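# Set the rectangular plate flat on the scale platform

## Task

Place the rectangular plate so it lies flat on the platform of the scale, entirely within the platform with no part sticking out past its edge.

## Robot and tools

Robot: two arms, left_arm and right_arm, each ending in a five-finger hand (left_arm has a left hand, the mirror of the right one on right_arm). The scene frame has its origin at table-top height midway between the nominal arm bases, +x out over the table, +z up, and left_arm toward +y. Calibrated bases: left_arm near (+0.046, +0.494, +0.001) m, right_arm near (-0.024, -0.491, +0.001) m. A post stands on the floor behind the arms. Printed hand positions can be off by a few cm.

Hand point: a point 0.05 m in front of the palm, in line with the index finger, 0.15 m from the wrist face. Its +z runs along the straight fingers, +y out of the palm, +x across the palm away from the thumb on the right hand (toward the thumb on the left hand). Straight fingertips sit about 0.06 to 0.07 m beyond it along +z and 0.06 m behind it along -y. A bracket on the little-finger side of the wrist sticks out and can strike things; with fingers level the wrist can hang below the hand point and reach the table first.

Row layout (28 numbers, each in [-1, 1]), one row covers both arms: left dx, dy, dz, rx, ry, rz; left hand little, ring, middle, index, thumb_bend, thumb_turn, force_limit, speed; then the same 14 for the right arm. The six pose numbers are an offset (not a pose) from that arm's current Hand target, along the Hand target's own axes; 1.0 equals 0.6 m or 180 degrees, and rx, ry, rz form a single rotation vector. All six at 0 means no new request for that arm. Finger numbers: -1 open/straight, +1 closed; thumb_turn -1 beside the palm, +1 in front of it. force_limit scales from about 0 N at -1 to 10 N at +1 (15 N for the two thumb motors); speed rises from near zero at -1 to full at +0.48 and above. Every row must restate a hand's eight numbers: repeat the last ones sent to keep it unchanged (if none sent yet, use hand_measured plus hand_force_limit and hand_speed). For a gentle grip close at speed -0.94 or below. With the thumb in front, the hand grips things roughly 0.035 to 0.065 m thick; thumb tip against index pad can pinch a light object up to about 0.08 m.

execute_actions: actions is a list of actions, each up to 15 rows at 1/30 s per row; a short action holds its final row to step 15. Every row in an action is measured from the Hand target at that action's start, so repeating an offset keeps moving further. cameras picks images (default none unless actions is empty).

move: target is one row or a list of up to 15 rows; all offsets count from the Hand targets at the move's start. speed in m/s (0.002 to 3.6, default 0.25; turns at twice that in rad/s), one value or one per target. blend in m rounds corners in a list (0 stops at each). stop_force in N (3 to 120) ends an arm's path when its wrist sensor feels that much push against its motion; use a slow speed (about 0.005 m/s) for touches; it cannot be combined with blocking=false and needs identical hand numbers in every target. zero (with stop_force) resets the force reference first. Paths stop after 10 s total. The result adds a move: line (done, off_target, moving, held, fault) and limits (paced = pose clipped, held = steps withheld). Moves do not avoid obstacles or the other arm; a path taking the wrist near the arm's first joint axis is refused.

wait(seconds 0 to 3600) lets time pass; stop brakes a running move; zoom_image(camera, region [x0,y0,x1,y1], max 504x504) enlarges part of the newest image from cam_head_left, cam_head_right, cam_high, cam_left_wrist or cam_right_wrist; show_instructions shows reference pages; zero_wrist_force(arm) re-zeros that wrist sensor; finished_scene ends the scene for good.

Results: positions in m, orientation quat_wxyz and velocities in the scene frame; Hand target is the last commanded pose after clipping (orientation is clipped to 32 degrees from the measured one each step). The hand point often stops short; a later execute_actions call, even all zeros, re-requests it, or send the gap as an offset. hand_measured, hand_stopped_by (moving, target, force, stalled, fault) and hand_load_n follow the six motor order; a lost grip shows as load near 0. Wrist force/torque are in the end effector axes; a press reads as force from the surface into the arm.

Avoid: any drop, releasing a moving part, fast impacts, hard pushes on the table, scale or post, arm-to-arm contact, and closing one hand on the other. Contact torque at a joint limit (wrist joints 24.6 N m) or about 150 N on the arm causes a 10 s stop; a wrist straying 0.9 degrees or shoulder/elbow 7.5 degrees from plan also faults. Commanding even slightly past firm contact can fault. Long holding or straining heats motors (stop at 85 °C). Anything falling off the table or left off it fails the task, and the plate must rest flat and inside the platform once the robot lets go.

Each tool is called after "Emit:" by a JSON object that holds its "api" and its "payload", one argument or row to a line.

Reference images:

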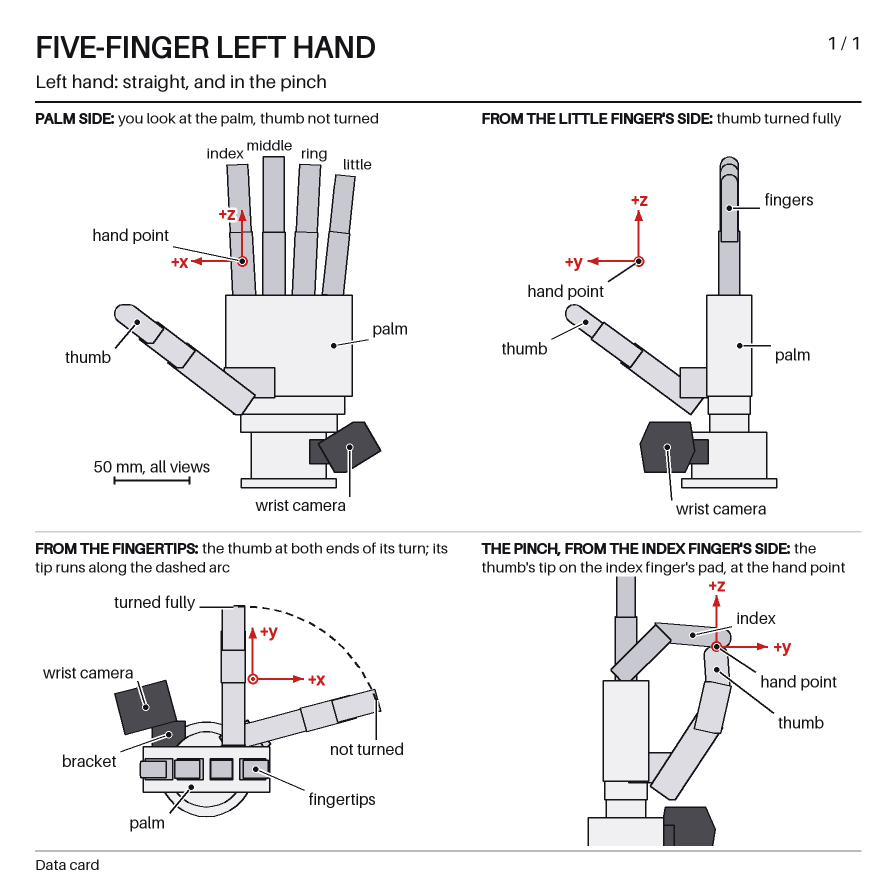

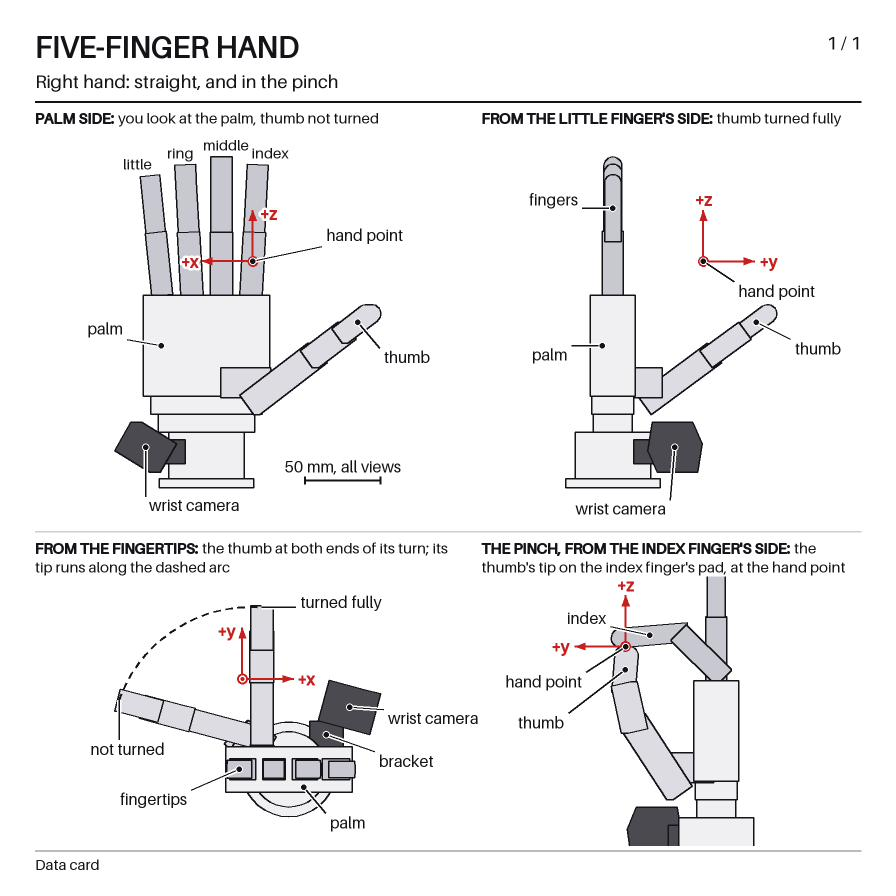

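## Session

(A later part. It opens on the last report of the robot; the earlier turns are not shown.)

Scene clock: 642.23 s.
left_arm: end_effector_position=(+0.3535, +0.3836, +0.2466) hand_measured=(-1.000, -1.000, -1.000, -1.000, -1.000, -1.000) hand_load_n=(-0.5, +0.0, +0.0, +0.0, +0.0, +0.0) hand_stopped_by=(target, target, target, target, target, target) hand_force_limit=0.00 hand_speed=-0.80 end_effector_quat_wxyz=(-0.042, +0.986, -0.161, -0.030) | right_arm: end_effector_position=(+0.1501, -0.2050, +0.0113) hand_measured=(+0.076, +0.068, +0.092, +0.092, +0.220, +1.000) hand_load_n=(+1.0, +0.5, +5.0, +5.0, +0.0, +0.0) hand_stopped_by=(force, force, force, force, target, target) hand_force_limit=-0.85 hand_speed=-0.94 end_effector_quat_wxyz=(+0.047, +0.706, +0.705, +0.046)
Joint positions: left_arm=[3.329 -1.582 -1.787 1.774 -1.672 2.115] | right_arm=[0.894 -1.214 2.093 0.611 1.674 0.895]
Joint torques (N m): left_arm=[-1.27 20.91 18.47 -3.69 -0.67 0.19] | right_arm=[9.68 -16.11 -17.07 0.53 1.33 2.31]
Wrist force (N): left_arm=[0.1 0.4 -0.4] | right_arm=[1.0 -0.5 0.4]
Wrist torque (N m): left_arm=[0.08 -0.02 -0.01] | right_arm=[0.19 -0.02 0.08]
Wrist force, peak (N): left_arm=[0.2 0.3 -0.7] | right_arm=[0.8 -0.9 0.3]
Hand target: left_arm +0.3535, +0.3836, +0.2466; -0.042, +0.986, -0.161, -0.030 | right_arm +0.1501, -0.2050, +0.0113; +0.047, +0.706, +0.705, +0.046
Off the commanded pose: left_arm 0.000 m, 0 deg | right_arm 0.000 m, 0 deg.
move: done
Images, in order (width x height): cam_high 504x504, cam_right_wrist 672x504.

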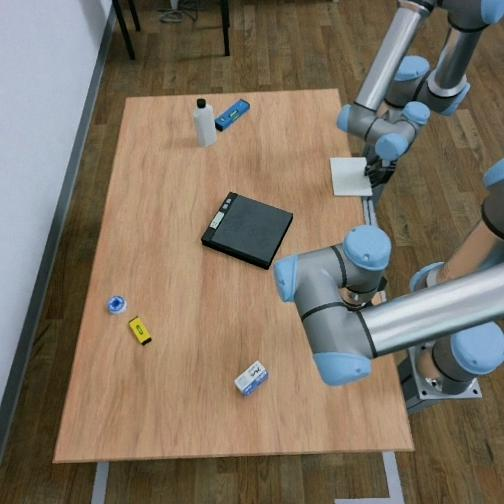

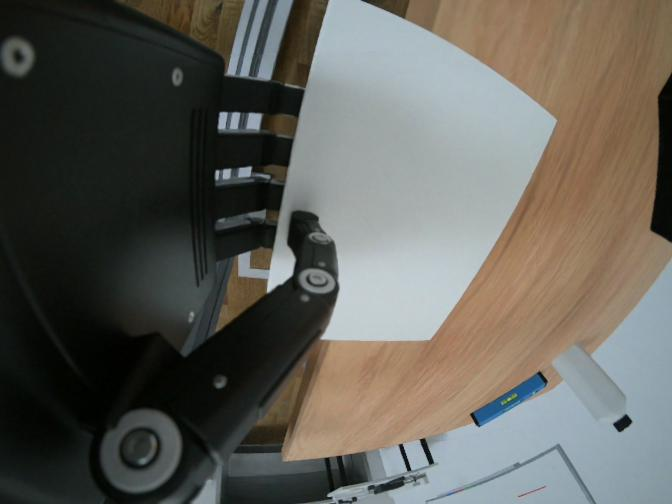

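Emit:
{"api": "move", "payload": {
  "target": [0,0,0,0,0,0,-1,-1,-1,-1,-1,-1,0,-0.8,0,0.00435,-0.03305,0,0,0,0.2,0.25,0.3,0.3,0.22,1,-0.85,-0.94],
  "speed": 0.02,
  "cameras": ["cam_right_wrist","cam_high","cam_head_right"]
}}

Emit:
{"api": "zoom_image", "payload": {
  "camera": "cam_high",
  "region": [310, 110, 430, 220]
}}

Emit:
{"api": "zoom_image", "payload": {
  "camera": "cam_head_right",
  "region": [280, 360, 420, 500]
}}

Scene clock: 649.73 s.
left_arm: end_effector_position=(+0.3535, +0.3836, +0.2466) hand_measured=(-1.000, -1.000, -1.000, -1.000, -1.000, -1.000) hand_load_n=(+0.0, +0.0, +0.0, +0.0, -0.5, +0.0) hand_stopped_by=(target, target, target, target, target, target) hand_force_limit=0.00 hand_speed=-0.80 end_effector_quat_wxyz=(-0.042, +0.986, -0.161, -0.030) | right_arm: end_effector_position=(+0.1501, -0.2050, +0.0315) hand_measured=(+0.076, +0.068, +0.092, +0.092, +0.220, +1.000) hand_load_n=(+1.0, +0.5, +5.5, +5.0, +0.0, +0.0) hand_stopped_by=(force, force, force, force, target, target) hand_force_limit=-0.85 hand_speed=-0.94 end_effector_quat_wxyz=(+0.047, +0.706, +0.705, +0.046)
Joint positions: left_arm=[3.329 -1.582 -1.787 1.774 -1.672 2.115] | right_arm=[0.894 -1.255 2.078 0.666 1.674 0.895]
Joint torques (N m): left_arm=[-1.53 21.99 18.68 -3.61 -0.59 0.35] | right_arm=[10.44 -14.91 -10.97 0.18 1.31 2.47]
Wrist force (N): left_arm=[0.1 0.3 -0.3] | right_arm=[0.9 -0.4 0.4]
Wrist torque (N m): left_arm=[0.06 -0.01 0.00] | right_arm=[0.22 0.00 0.08]
Wrist force, peak (N): left_arm=[0.1 0.6 -0.5] | right_arm=[0.8 -1.1 0.5]
Hand target: left_arm +0.3535, +0.3836, +0.2466; -0.042, +0.986, -0.161, -0.030 | right_arm +0.1501, -0.2050, +0.0313; +0.047, +0.706, +0.705, +0.046
Off the commanded pose: left_arm 0.000 m, 0 deg | right_arm 0.000 m, 0 deg.
move: done
Images, in order (width x height): cam_head_right 504x504, cam_high 504x504, cam_right_wrist 672x504.

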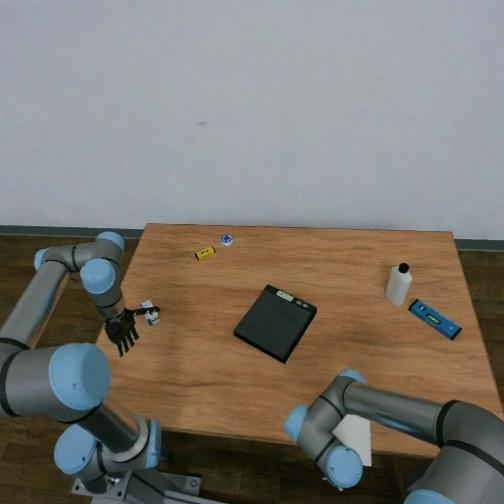

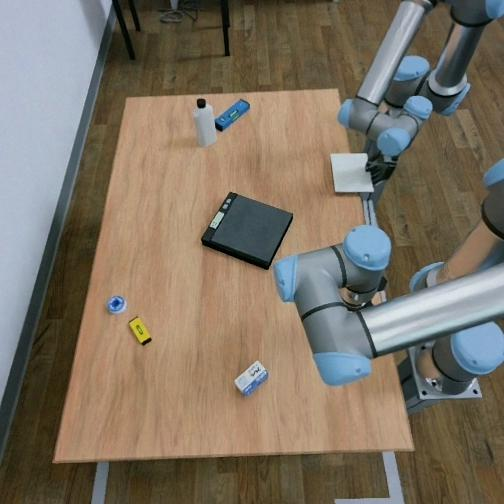

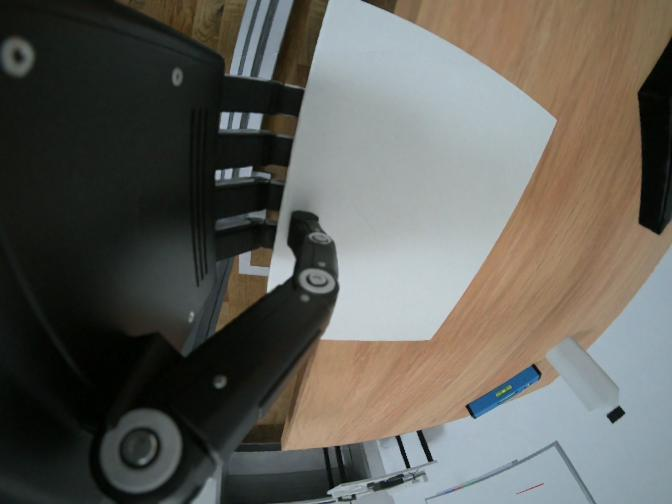

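Scaled by 4.200 from the camera's image (finer frame: 720x720).

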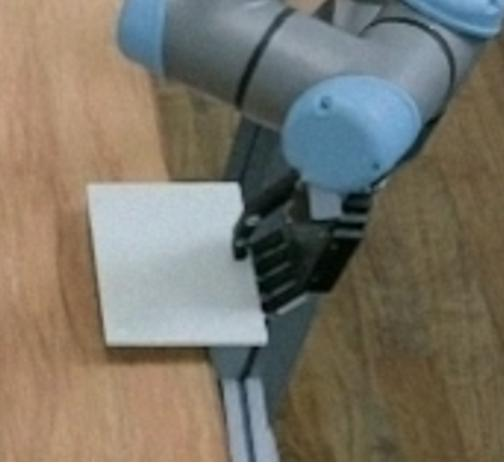

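Scaled by 3.600 from the camera's image (finer frame: 720x720).

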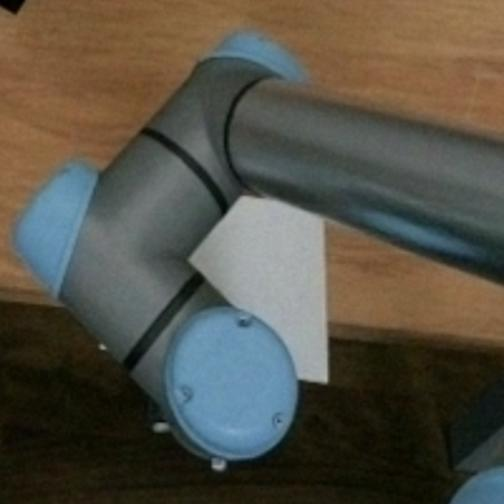

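Emit:
{"api": "move", "payload": {
  "target": [
    [0,0,0,0,0,0,-1,-1,-1,-1,-1,-1,0,-0.8,0,0.02799,-0.21265,0,0,0,0.2,0.25,0.3,0.3,0.22,1,-0.85,-0.94],
    [0,0,0,0,0,0,-1,-1,-1,-1,-1,-1,0,-0.8,0.46367,0.4817,-0.1529,0,-0.01849,0.14045,0.2,0.25,0.3,0.3,0.22,1,-0.85,-0.94]
  ],
  "speed": 0.15,
  "blend": [0.05,0],
  "cameras": ["all"]
}}

Emit:
{"api": "zoom_image", "payload": {
  "camera": "cam_high",
  "region": [170, 150, 370, 300]
}}

Emit:
{"api": "zoom_image", "payload": {
  "camera": "cam_right_wrist",
  "region": [210, 0, 672, 504]
}}

Scene clock: 707.07 s.
left_arm: end_effector_position=(+0.3535, +0.3836, +0.2466) hand_measured=(-1.000, -1.000, -1.000, -1.000, -1.000, -1.000) hand_load_n=(+0.0, +0.0, +0.0, +0.0, +0.0, +0.0) hand_stopped_by=(target, target, target, target, target, target) hand_force_limit=0.00 hand_speed=-0.80 end_effector_quat_wxyz=(-0.042, +0.986, -0.161, -0.030) | right_arm: end_effector_position=(+0.4240, +0.0718, +0.1595) hand_measured=(+0.076, +0.068, +0.092, +0.092, +0.220, +1.000) hand_load_n=(+1.0, +0.0, +5.0, +5.5, +0.0, +0.0) hand_stopped_by=(force, force, force, force, target, target) hand_force_limit=-0.85 hand_speed=-0.94 end_effector_quat_wxyz=(+0.028, +0.825, +0.553, +0.110)
Joint positions: left_arm=[3.329 -1.582 -1.787 1.774 -1.672 2.115] | right_arm=[0.838 -0.333 0.035 1.669 1.679 1.222]
Joint torques (N m): left_arm=[-1.37 21.18 18.64 -3.51 -0.5 0.34] | right_arm=[9.29 -51.13 -17.44 -0.19 1.89 2.4]
Wrist force (N): left_arm=[0.1 0.4 -0.4] | right_arm=[0.8 -0.4 0.4]
Wrist torque (N m): left_arm=[0.08 -0.02 -0.01] | right_arm=[0.20 0.02 0.07]
Wrist force, peak (N): left_arm=[0.3 0.3 -0.8] | right_arm=[0.8 -1.1 1.8]
Hand target: left_arm +0.3535, +0.3836, +0.2466; -0.042, +0.986, -0.161, -0.030 | right_arm +0.4247, +0.0732, +0.1599; +0.056, +0.844, +0.532, +0.035
Off the commanded pose: left_arm 0.000 m, 0 deg | right_arm 0.002 m, 10 deg.
elbow stopped short (right arm): the move would have taken joint 3 (elbow) straighter than the controller allows.
move: off_target (right_arm)

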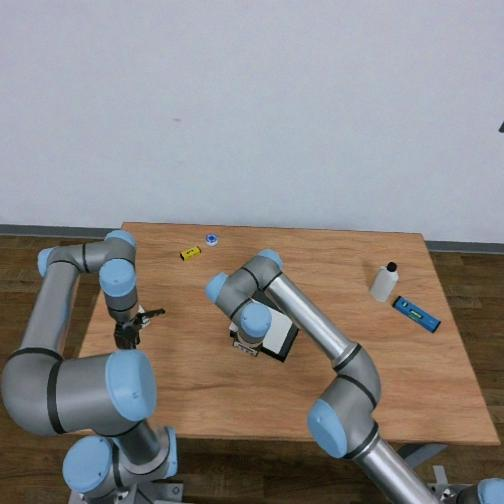

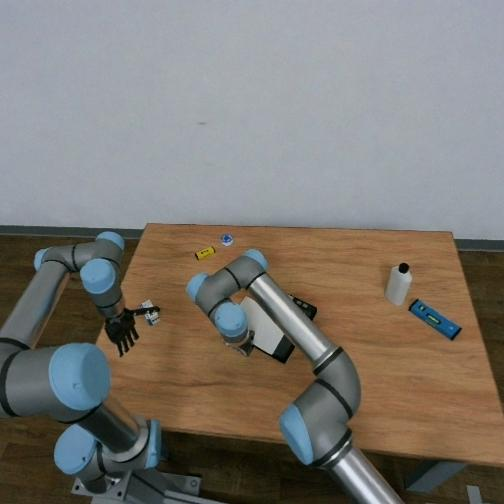

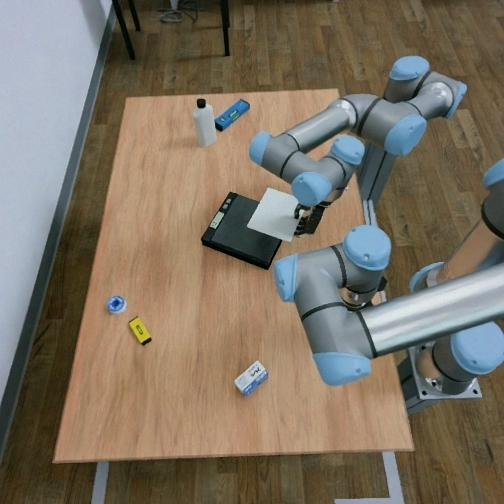

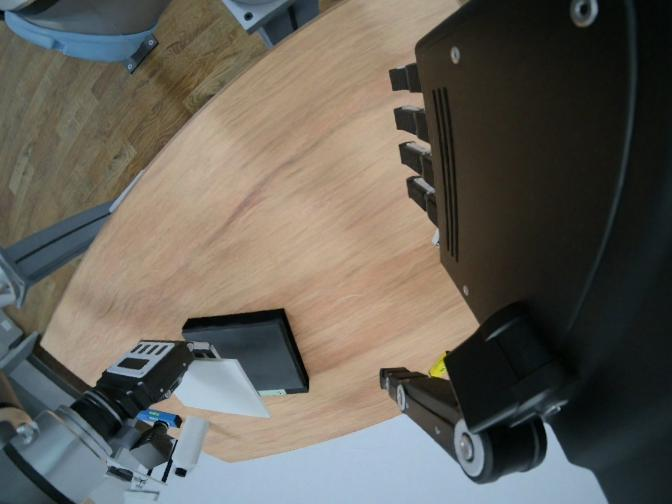

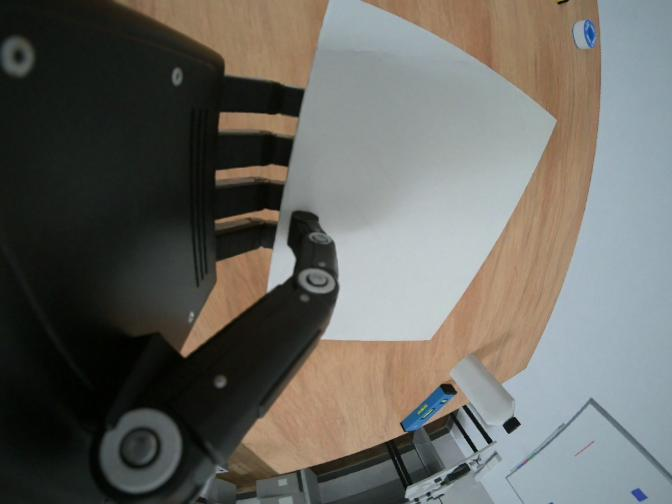

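Scaled by 2.520 from the camera's image (finer frame: 720x720).

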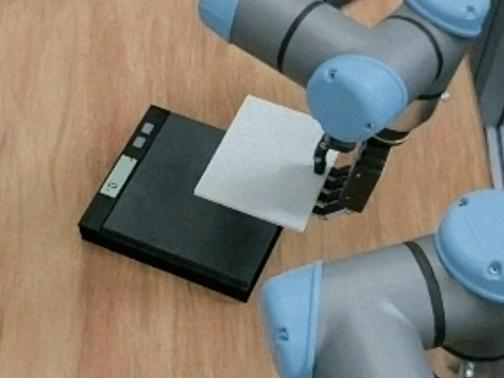

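Scaled by 1.000.

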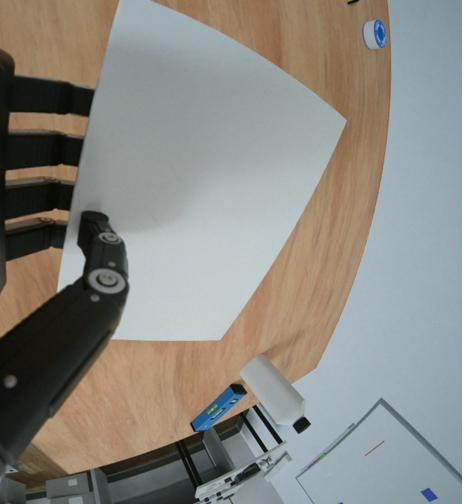

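Emit:
{"api": "move", "payload": {
  "target": [0,0,0,0,0,0,-1,-1,-1,-1,-1,-1,0,-0.8,0,-0.0098,0.07435,0,0,0,0.2,0.25,0.3,0.3,0.22,1,-0.85,-0.94],
  "speed": 0.05,
  "cameras": ["cam_right_wrist","cam_high","cam_head_left","cam_left_wrist"]
}}

Emit:
{"api": "zoom_image", "payload": {
  "camera": "cam_high",
  "region": [170, 150, 370, 300]
}}

Emit:
{"api": "zoom_image", "payload": {
  "camera": "cam_left_wrist",
  "region": [100, 280, 350, 460]
}}

Scene clock: 725.77 s.
left_arm: end_effector_position=(+0.3535, +0.3836, +0.2466) hand_measured=(-1.000, -1.000, -1.000, -1.000, -1.000, -1.000) hand_load_n=(+0.0, +0.0, +0.0, +0.0, +0.0, +0.0) hand_stopped_by=(target, target, target, target, target, target) hand_force_limit=0.00 hand_speed=-0.80 end_effector_quat_wxyz=(-0.042, +0.986, -0.161, -0.030) | right_arm: end_effector_position=(+0.4240, +0.0719, +0.1143) hand_measured=(+0.076, +0.068, +0.092, +0.092, +0.220, +1.000) hand_load_n=(+1.0, +0.0, +5.5, +5.5, +0.0, +0.0) hand_stopped_by=(force, force, force, force, target, target) hand_force_limit=-0.85 hand_speed=-0.94 end_effector_quat_wxyz=(+0.035, +0.832, +0.547, +0.087)
Joint positions: left_arm=[3.329 -1.582 -1.787 1.774 -1.672 2.115] | right_arm=[0.84 -0.271 0.035 1.657 1.683 1.243]
Joint torques (N m): left_arm=[-1.99 21.64 17.93 -3.8 -0.64 0.34] | right_arm=[6.67 -73.42 -12.81 1.46 -0.96 1.96]
Wrist force (N): left_arm=[0.0 0.3 -0.7] | right_arm=[0.6 -0.6 0.2]
Wrist torque (N m): left_arm=[0.08 -0.02 -0.01] | right_arm=[0.19 0.05 0.04]
Wrist force, peak (N): left_arm=[0.2 0.4 -0.7] | right_arm=[1.3 -0.8 0.4]
Hand target: left_arm +0.3535, +0.3836, +0.2466; -0.042, +0.986, -0.161, -0.030 | right_arm +0.4247, +0.0731, +0.1149; +0.056, +0.844, +0.532, +0.035
Off the commanded pose: left_arm 0.000 m, 0 deg | right_arm 0.002 m, 7 deg.
elbow stopped short (right arm): the move would have taken joint 3 (elbow) straighter than the controller allows.
move: off_target (right_arm)
Images, in order (width x height): cam_head_left 504x504, cam_high 504x504, cam_left_wrist 672x504, cam_right_wrist 672x504.

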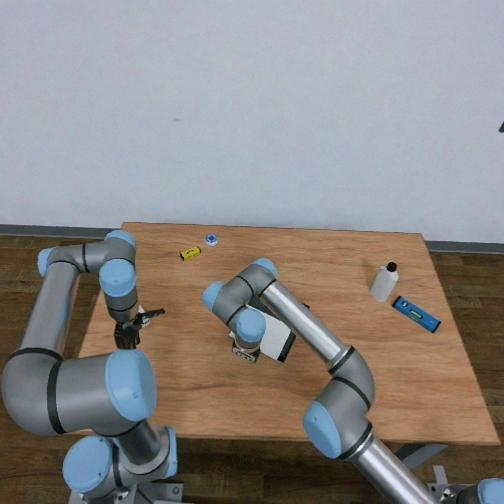

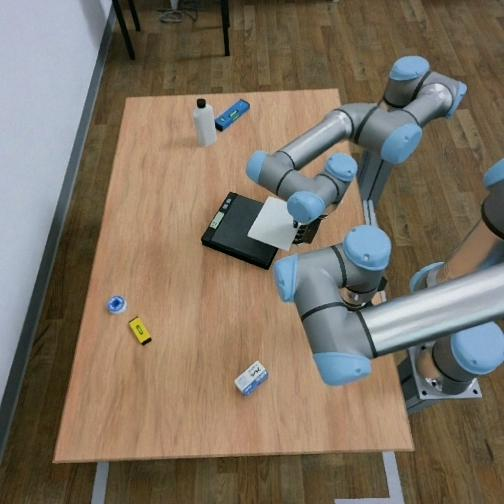

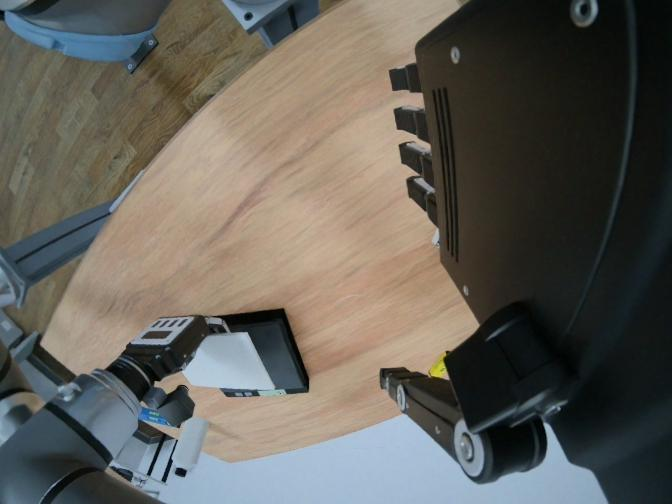

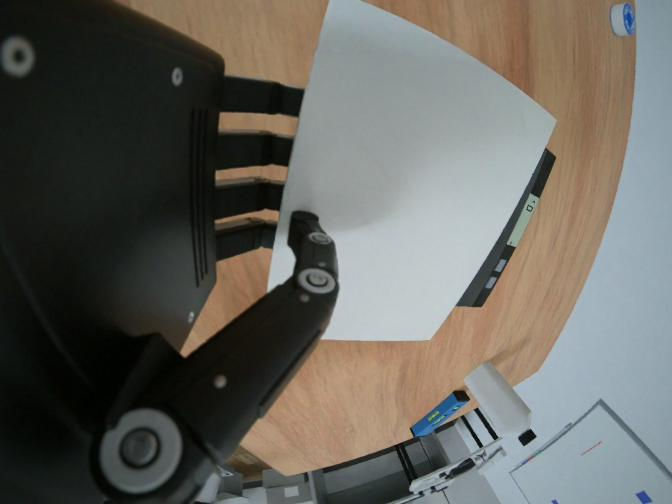

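Scaled by 2.520 from the camera's image (finer frame: 720x720).

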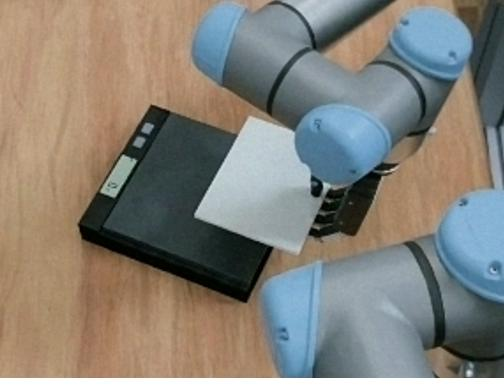

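Scaled by 2.016 from the camera's image (finer frame: 960x720).

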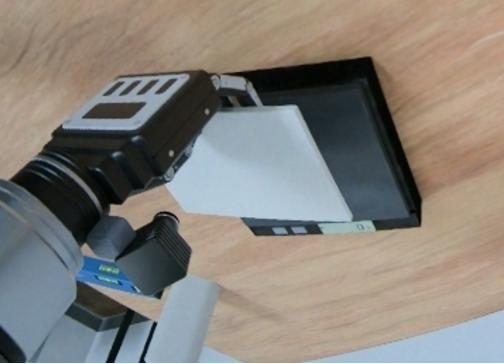

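Emit:
{"api": "move", "payload": {
  "target": [0,0,0,0,0,0,-1,-1,-1,-1,-1,-1,0,-0.8,-0.2976,0.2482,-0.0095,0,0.06525,-0.4957,0.2,0.25,0.3,0.3,0.22,1,-0.85,-0.94],
  "speed": 0.15,
  "cameras": ["all"]
}}

Emit:
{"api": "zoom_image", "payload": {
  "camera": "cam_high",
  "region": [170, 150, 370, 300]
}}

Emit:
{"api": "zoom_image", "payload": {
  "camera": "cam_left_wrist",
  "region": [100, 280, 350, 460]
}}

Emit:
{"api": "zoom_image", "payload": {
  "camera": "cam_head_left",
  "region": [200, 260, 360, 400]
}}

Scene clock: 790.90 s.
left_arm: end_effector_position=(+0.3535, +0.3836, +0.2466) hand_measured=(-1.000, -1.000, -1.000, -1.000, -1.000, -1.000) hand_load_n=(+0.0, +0.0, +0.0, +0.0, +0.0, +0.0) hand_stopped_by=(target, target, target, target, target, target) hand_force_limit=0.00 hand_speed=-0.80 end_effector_quat_wxyz=(-0.042, +0.986, -0.161, -0.030) | right_arm: end_effector_position=(+0.4803, -0.1513, +0.1402) hand_measured=(+0.076, +0.068, +0.092, +0.092, +0.220, +1.000) hand_load_n=(+1.0, +0.5, +5.0, +5.0, +0.0, +0.0) hand_stopped_by=(force, force, force, force, target, target) hand_force_limit=-0.85 hand_speed=-0.94 end_effector_quat_wxyz=(+0.015, +0.221, +0.973, +0.064)
Joint positions: left_arm=[3.329 -1.582 -1.787 1.774 -1.672 2.115] | right_arm=[0.286 -1.008 1.356 1.135 1.475 -0.83]
Joint torques (N m): left_arm=[-1.44 21.56 18.2 -3.6 -0.71 0.43] | right_arm=[8.28 -33.36 -24.66 0.12 0.23 -0.02]
Wrist force (N): left_arm=[0.0 0.3 -0.6] | right_arm=[1.2 -0.4 0.3]
Wrist torque (N m): left_arm=[0.08 -0.01 -0.01] | right_arm=[0.20 -0.06 0.06]
Wrist force, peak (N): left_arm=[0.2 0.6 -0.7] | right_arm=[1.3 -1.0 0.4]
Hand target: left_arm +0.3535, +0.3836, +0.2466; -0.042, +0.986, -0.161, -0.030 | right_arm +0.4804, -0.1513, +0.1402; +0.015, +0.220, +0.973, +0.063
Off the commanded pose: left_arm 0.000 m, 0 deg | right_arm 0.000 m, 0 deg.
move: done

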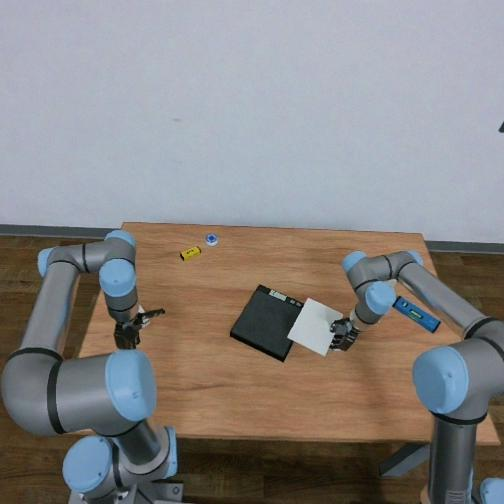

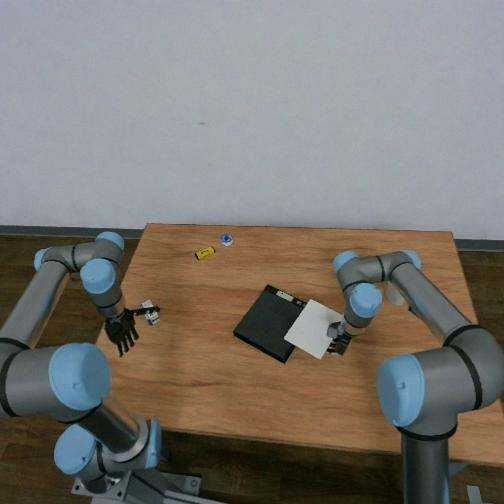

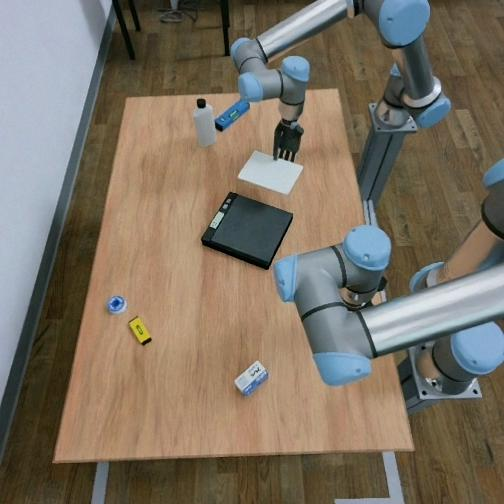

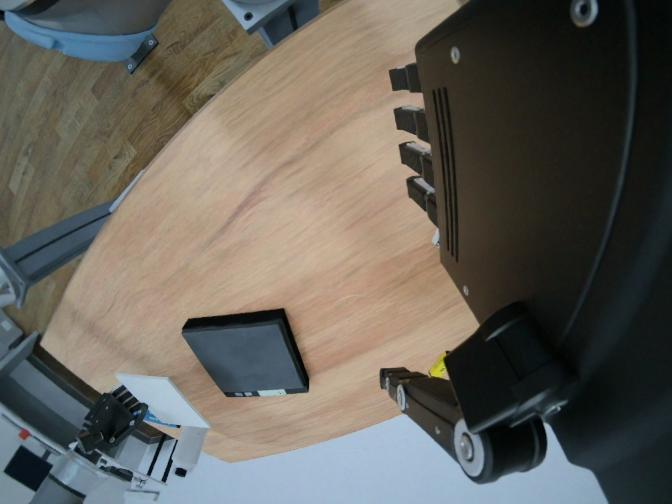

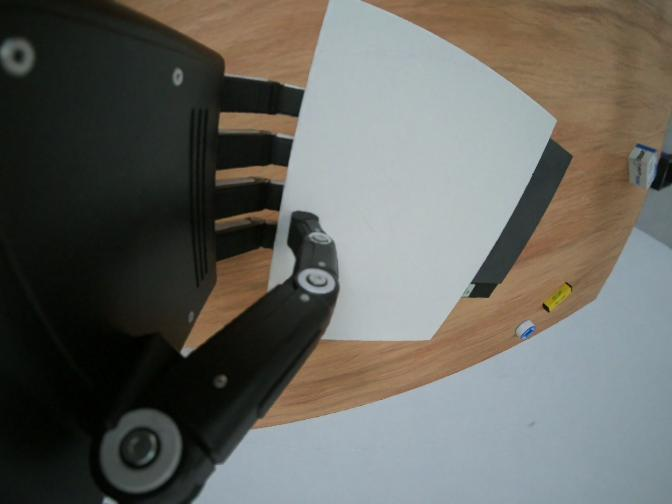

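Scaled by 2.520 from the camera's image (finer frame: 720x720).

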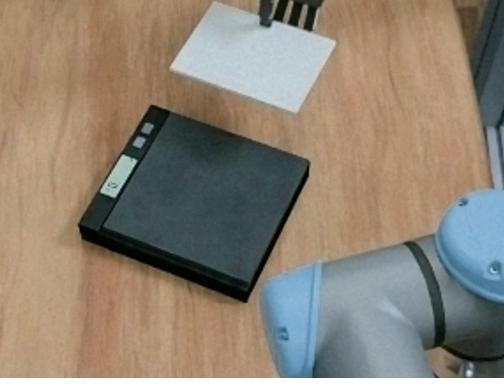

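Scaled by 2.016 from the camera's image (finer frame: 960x720).

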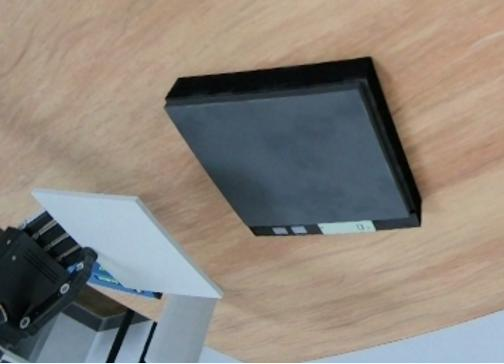

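Scaled by 3.150 from the camera's image (finer frame: 720x720).

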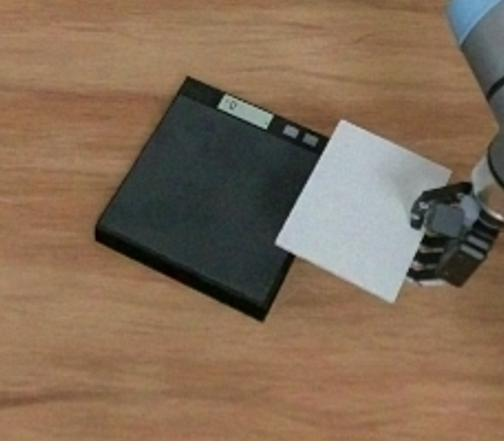

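Emit:
{"api": "zoom_image", "payload": {
  "camera": "cam_right_wrist",
  "region": [440, 120, 600, 310]
}}

Emit:
{"api": "zoom_image", "payload": {
  "camera": "cam_left_wrist",
  "region": [170, 290, 330, 410]
}}

Scaled by 2.653 from the camera's image (finer frame: 960x720).

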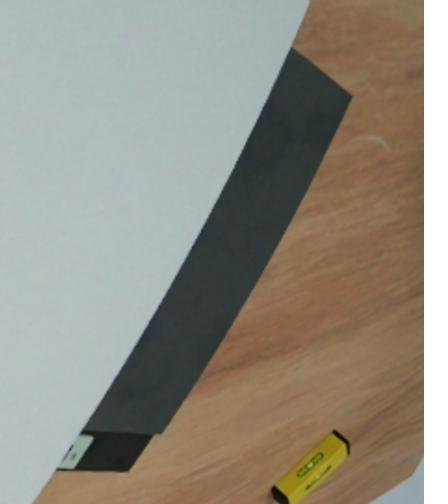

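Scaled by 3.150 from the camera's image (finer frame: 960x720).

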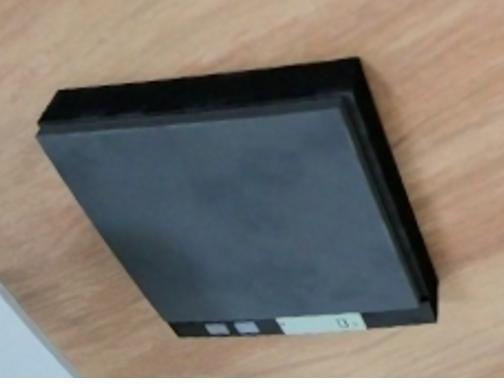

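Emit:
{"api": "move", "payload": {
  "target": [0,0,0,0,0,0,-1,-1,-1,-1,-1,-1,0,-0.8,0.0083,0.1120,0.1072,0,0,0,0.2,0.25,0.3,0.3,0.22,1,-0.85,-0.94],
  "speed": 0.08,
  "cameras": ["all"]
}}

Emit:
{"api": "zoom_image", "payload": {
  "camera": "cam_high",
  "region": [190, 130, 310, 290]
}}

Emit:
{"api": "zoom_image", "payload": {
  "camera": "cam_left_wrist",
  "region": [120, 290, 320, 430]
}}

Emit:
{"api": "zoom_image", "payload": {
  "camera": "cam_head_left",
  "region": [210, 270, 350, 380]
}}

Emit:
{"api": "zoom_image", "payload": {
  "camera": "cam_right_wrist",
  "region": [210, 0, 600, 400]
}}

Scene clock: 826.33 s.
left_arm: end_effector_position=(+0.3535, +0.3836, +0.2466) hand_measured=(-1.000, -1.000, -1.000, -1.000, -1.000, -1.000) hand_load_n=(+0.0, +0.0, +0.0, +0.0, +0.0, +0.0) hand_stopped_by=(target, target, target, target, target, target) hand_force_limit=0.00 hand_speed=-0.80 end_effector_quat_wxyz=(-0.042, +0.986, -0.161, -0.030) | right_arm: end_effector_position=(+0.5081, -0.0814, +0.0850) hand_measured=(+0.076, +0.068, +0.092, +0.092, +0.220, +1.000) hand_load_n=(+1.0, +0.0, +5.5, +5.5, +0.0, +0.0) hand_stopped_by=(force, force, force, force, target, target) hand_force_limit=-0.85 hand_speed=-0.94 end_effector_quat_wxyz=(+0.015, +0.220, +0.973, +0.063)
Joint positions: left_arm=[3.329 -1.582 -1.787 1.774 -1.672 2.115] | right_arm=[0.393 -0.813 1.171 1.116 1.485 -0.723]
Joint torques (N m): left_arm=[-1.05 21.43 17.88 -3.59 -0.87 0.47] | right_arm=[-8.38 -61.07 -10.69 3.08 0.5 -3.2]
Wrist force (N): left_arm=[0.1 0.3 -0.5] | right_arm=[0.7 -0.6 0.4]
Wrist torque (N m): left_arm=[0.07 -0.03 0.00] | right_arm=[0.17 0.02 0.07]
Wrist force, peak (N): left_arm=[0.2 0.3 -0.8] | right_arm=[0.9 0.2 1.3]
Hand target: left_arm +0.3535, +0.3836, +0.2466; -0.042, +0.986, -0.161, -0.030 | right_arm +0.5082, -0.0815, +0.0851; +0.015, +0.220, +0.973, +0.063
Off the commanded pose: left_arm 0.000 m, 0 deg | right_arm 0.000 m, 0 deg.
move: done

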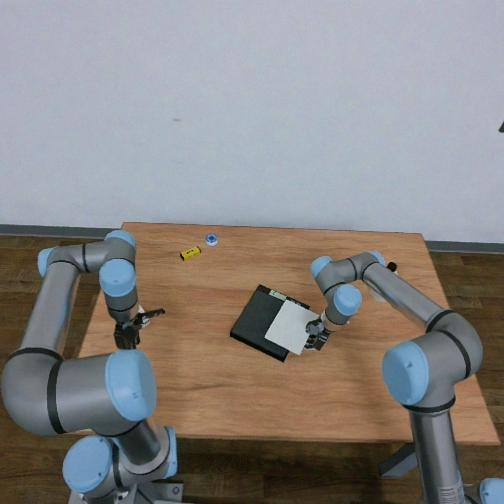

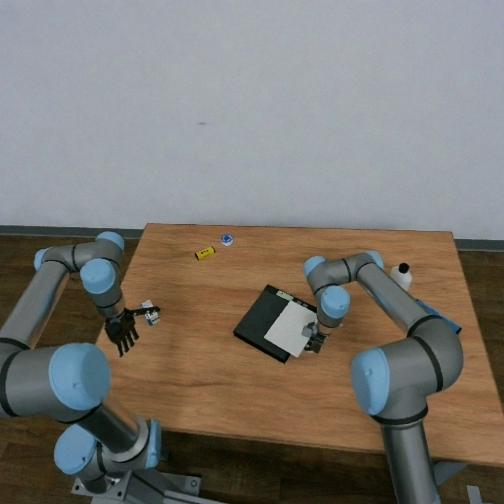

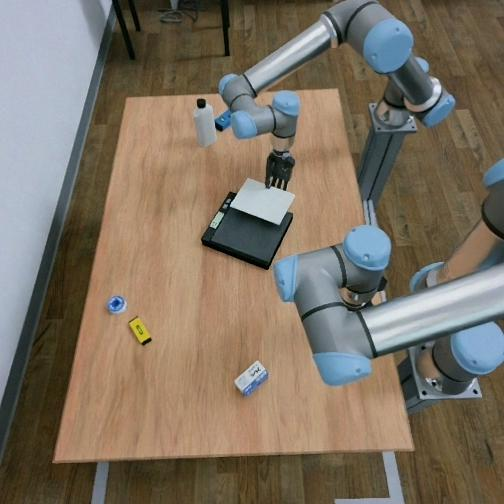

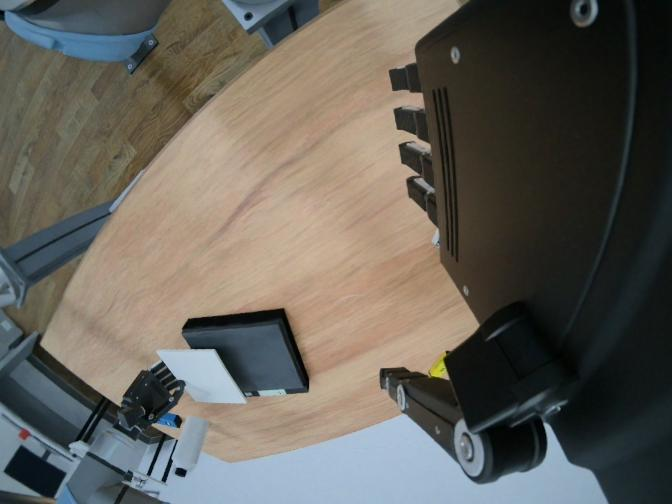

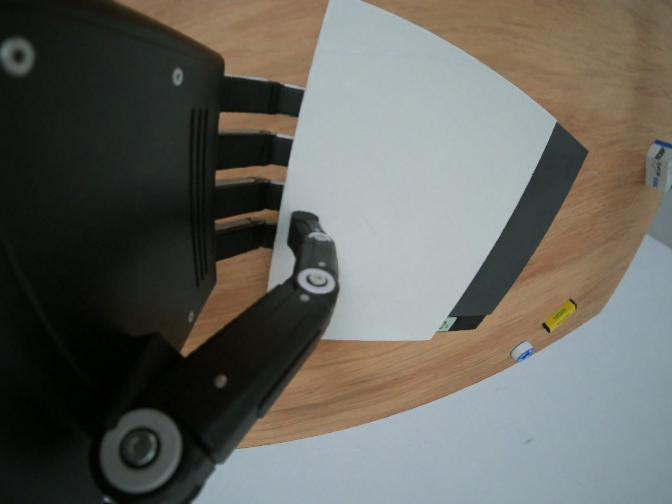

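Scaled by 3.150 from the camera's image (finer frame: 720x720).

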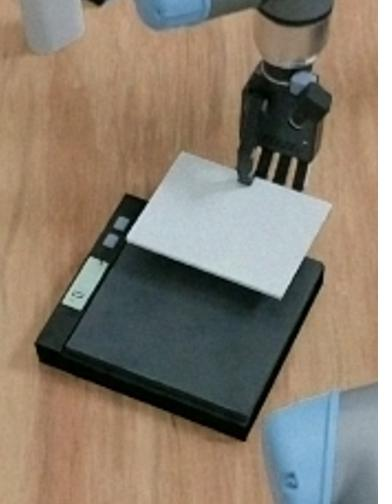

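Scaled by 2.520 from the camera's image (finer frame: 960x720).

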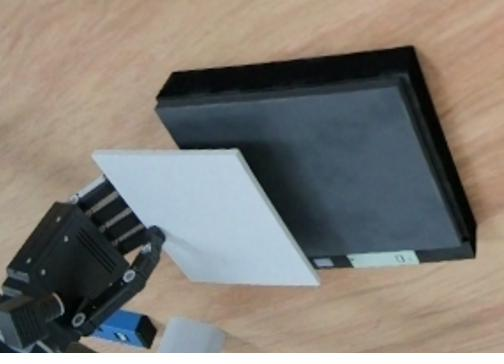

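Scaled by 3.600 from the camera's image (finer frame: 720x720).

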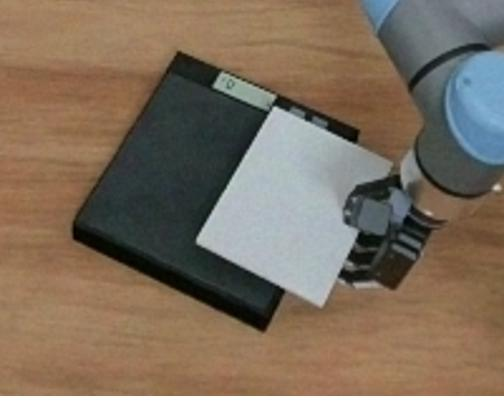

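Scaled by 1.260 from the camera's image (finer frame: 960x720).

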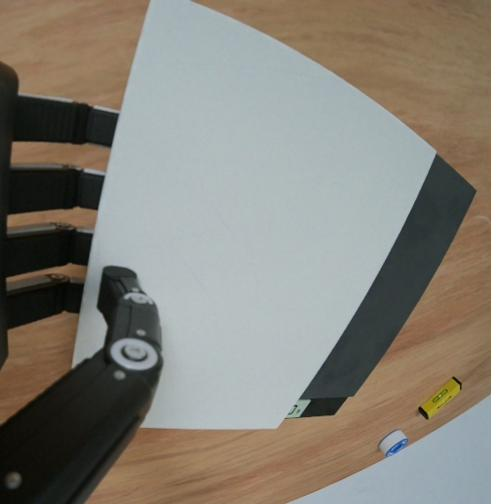

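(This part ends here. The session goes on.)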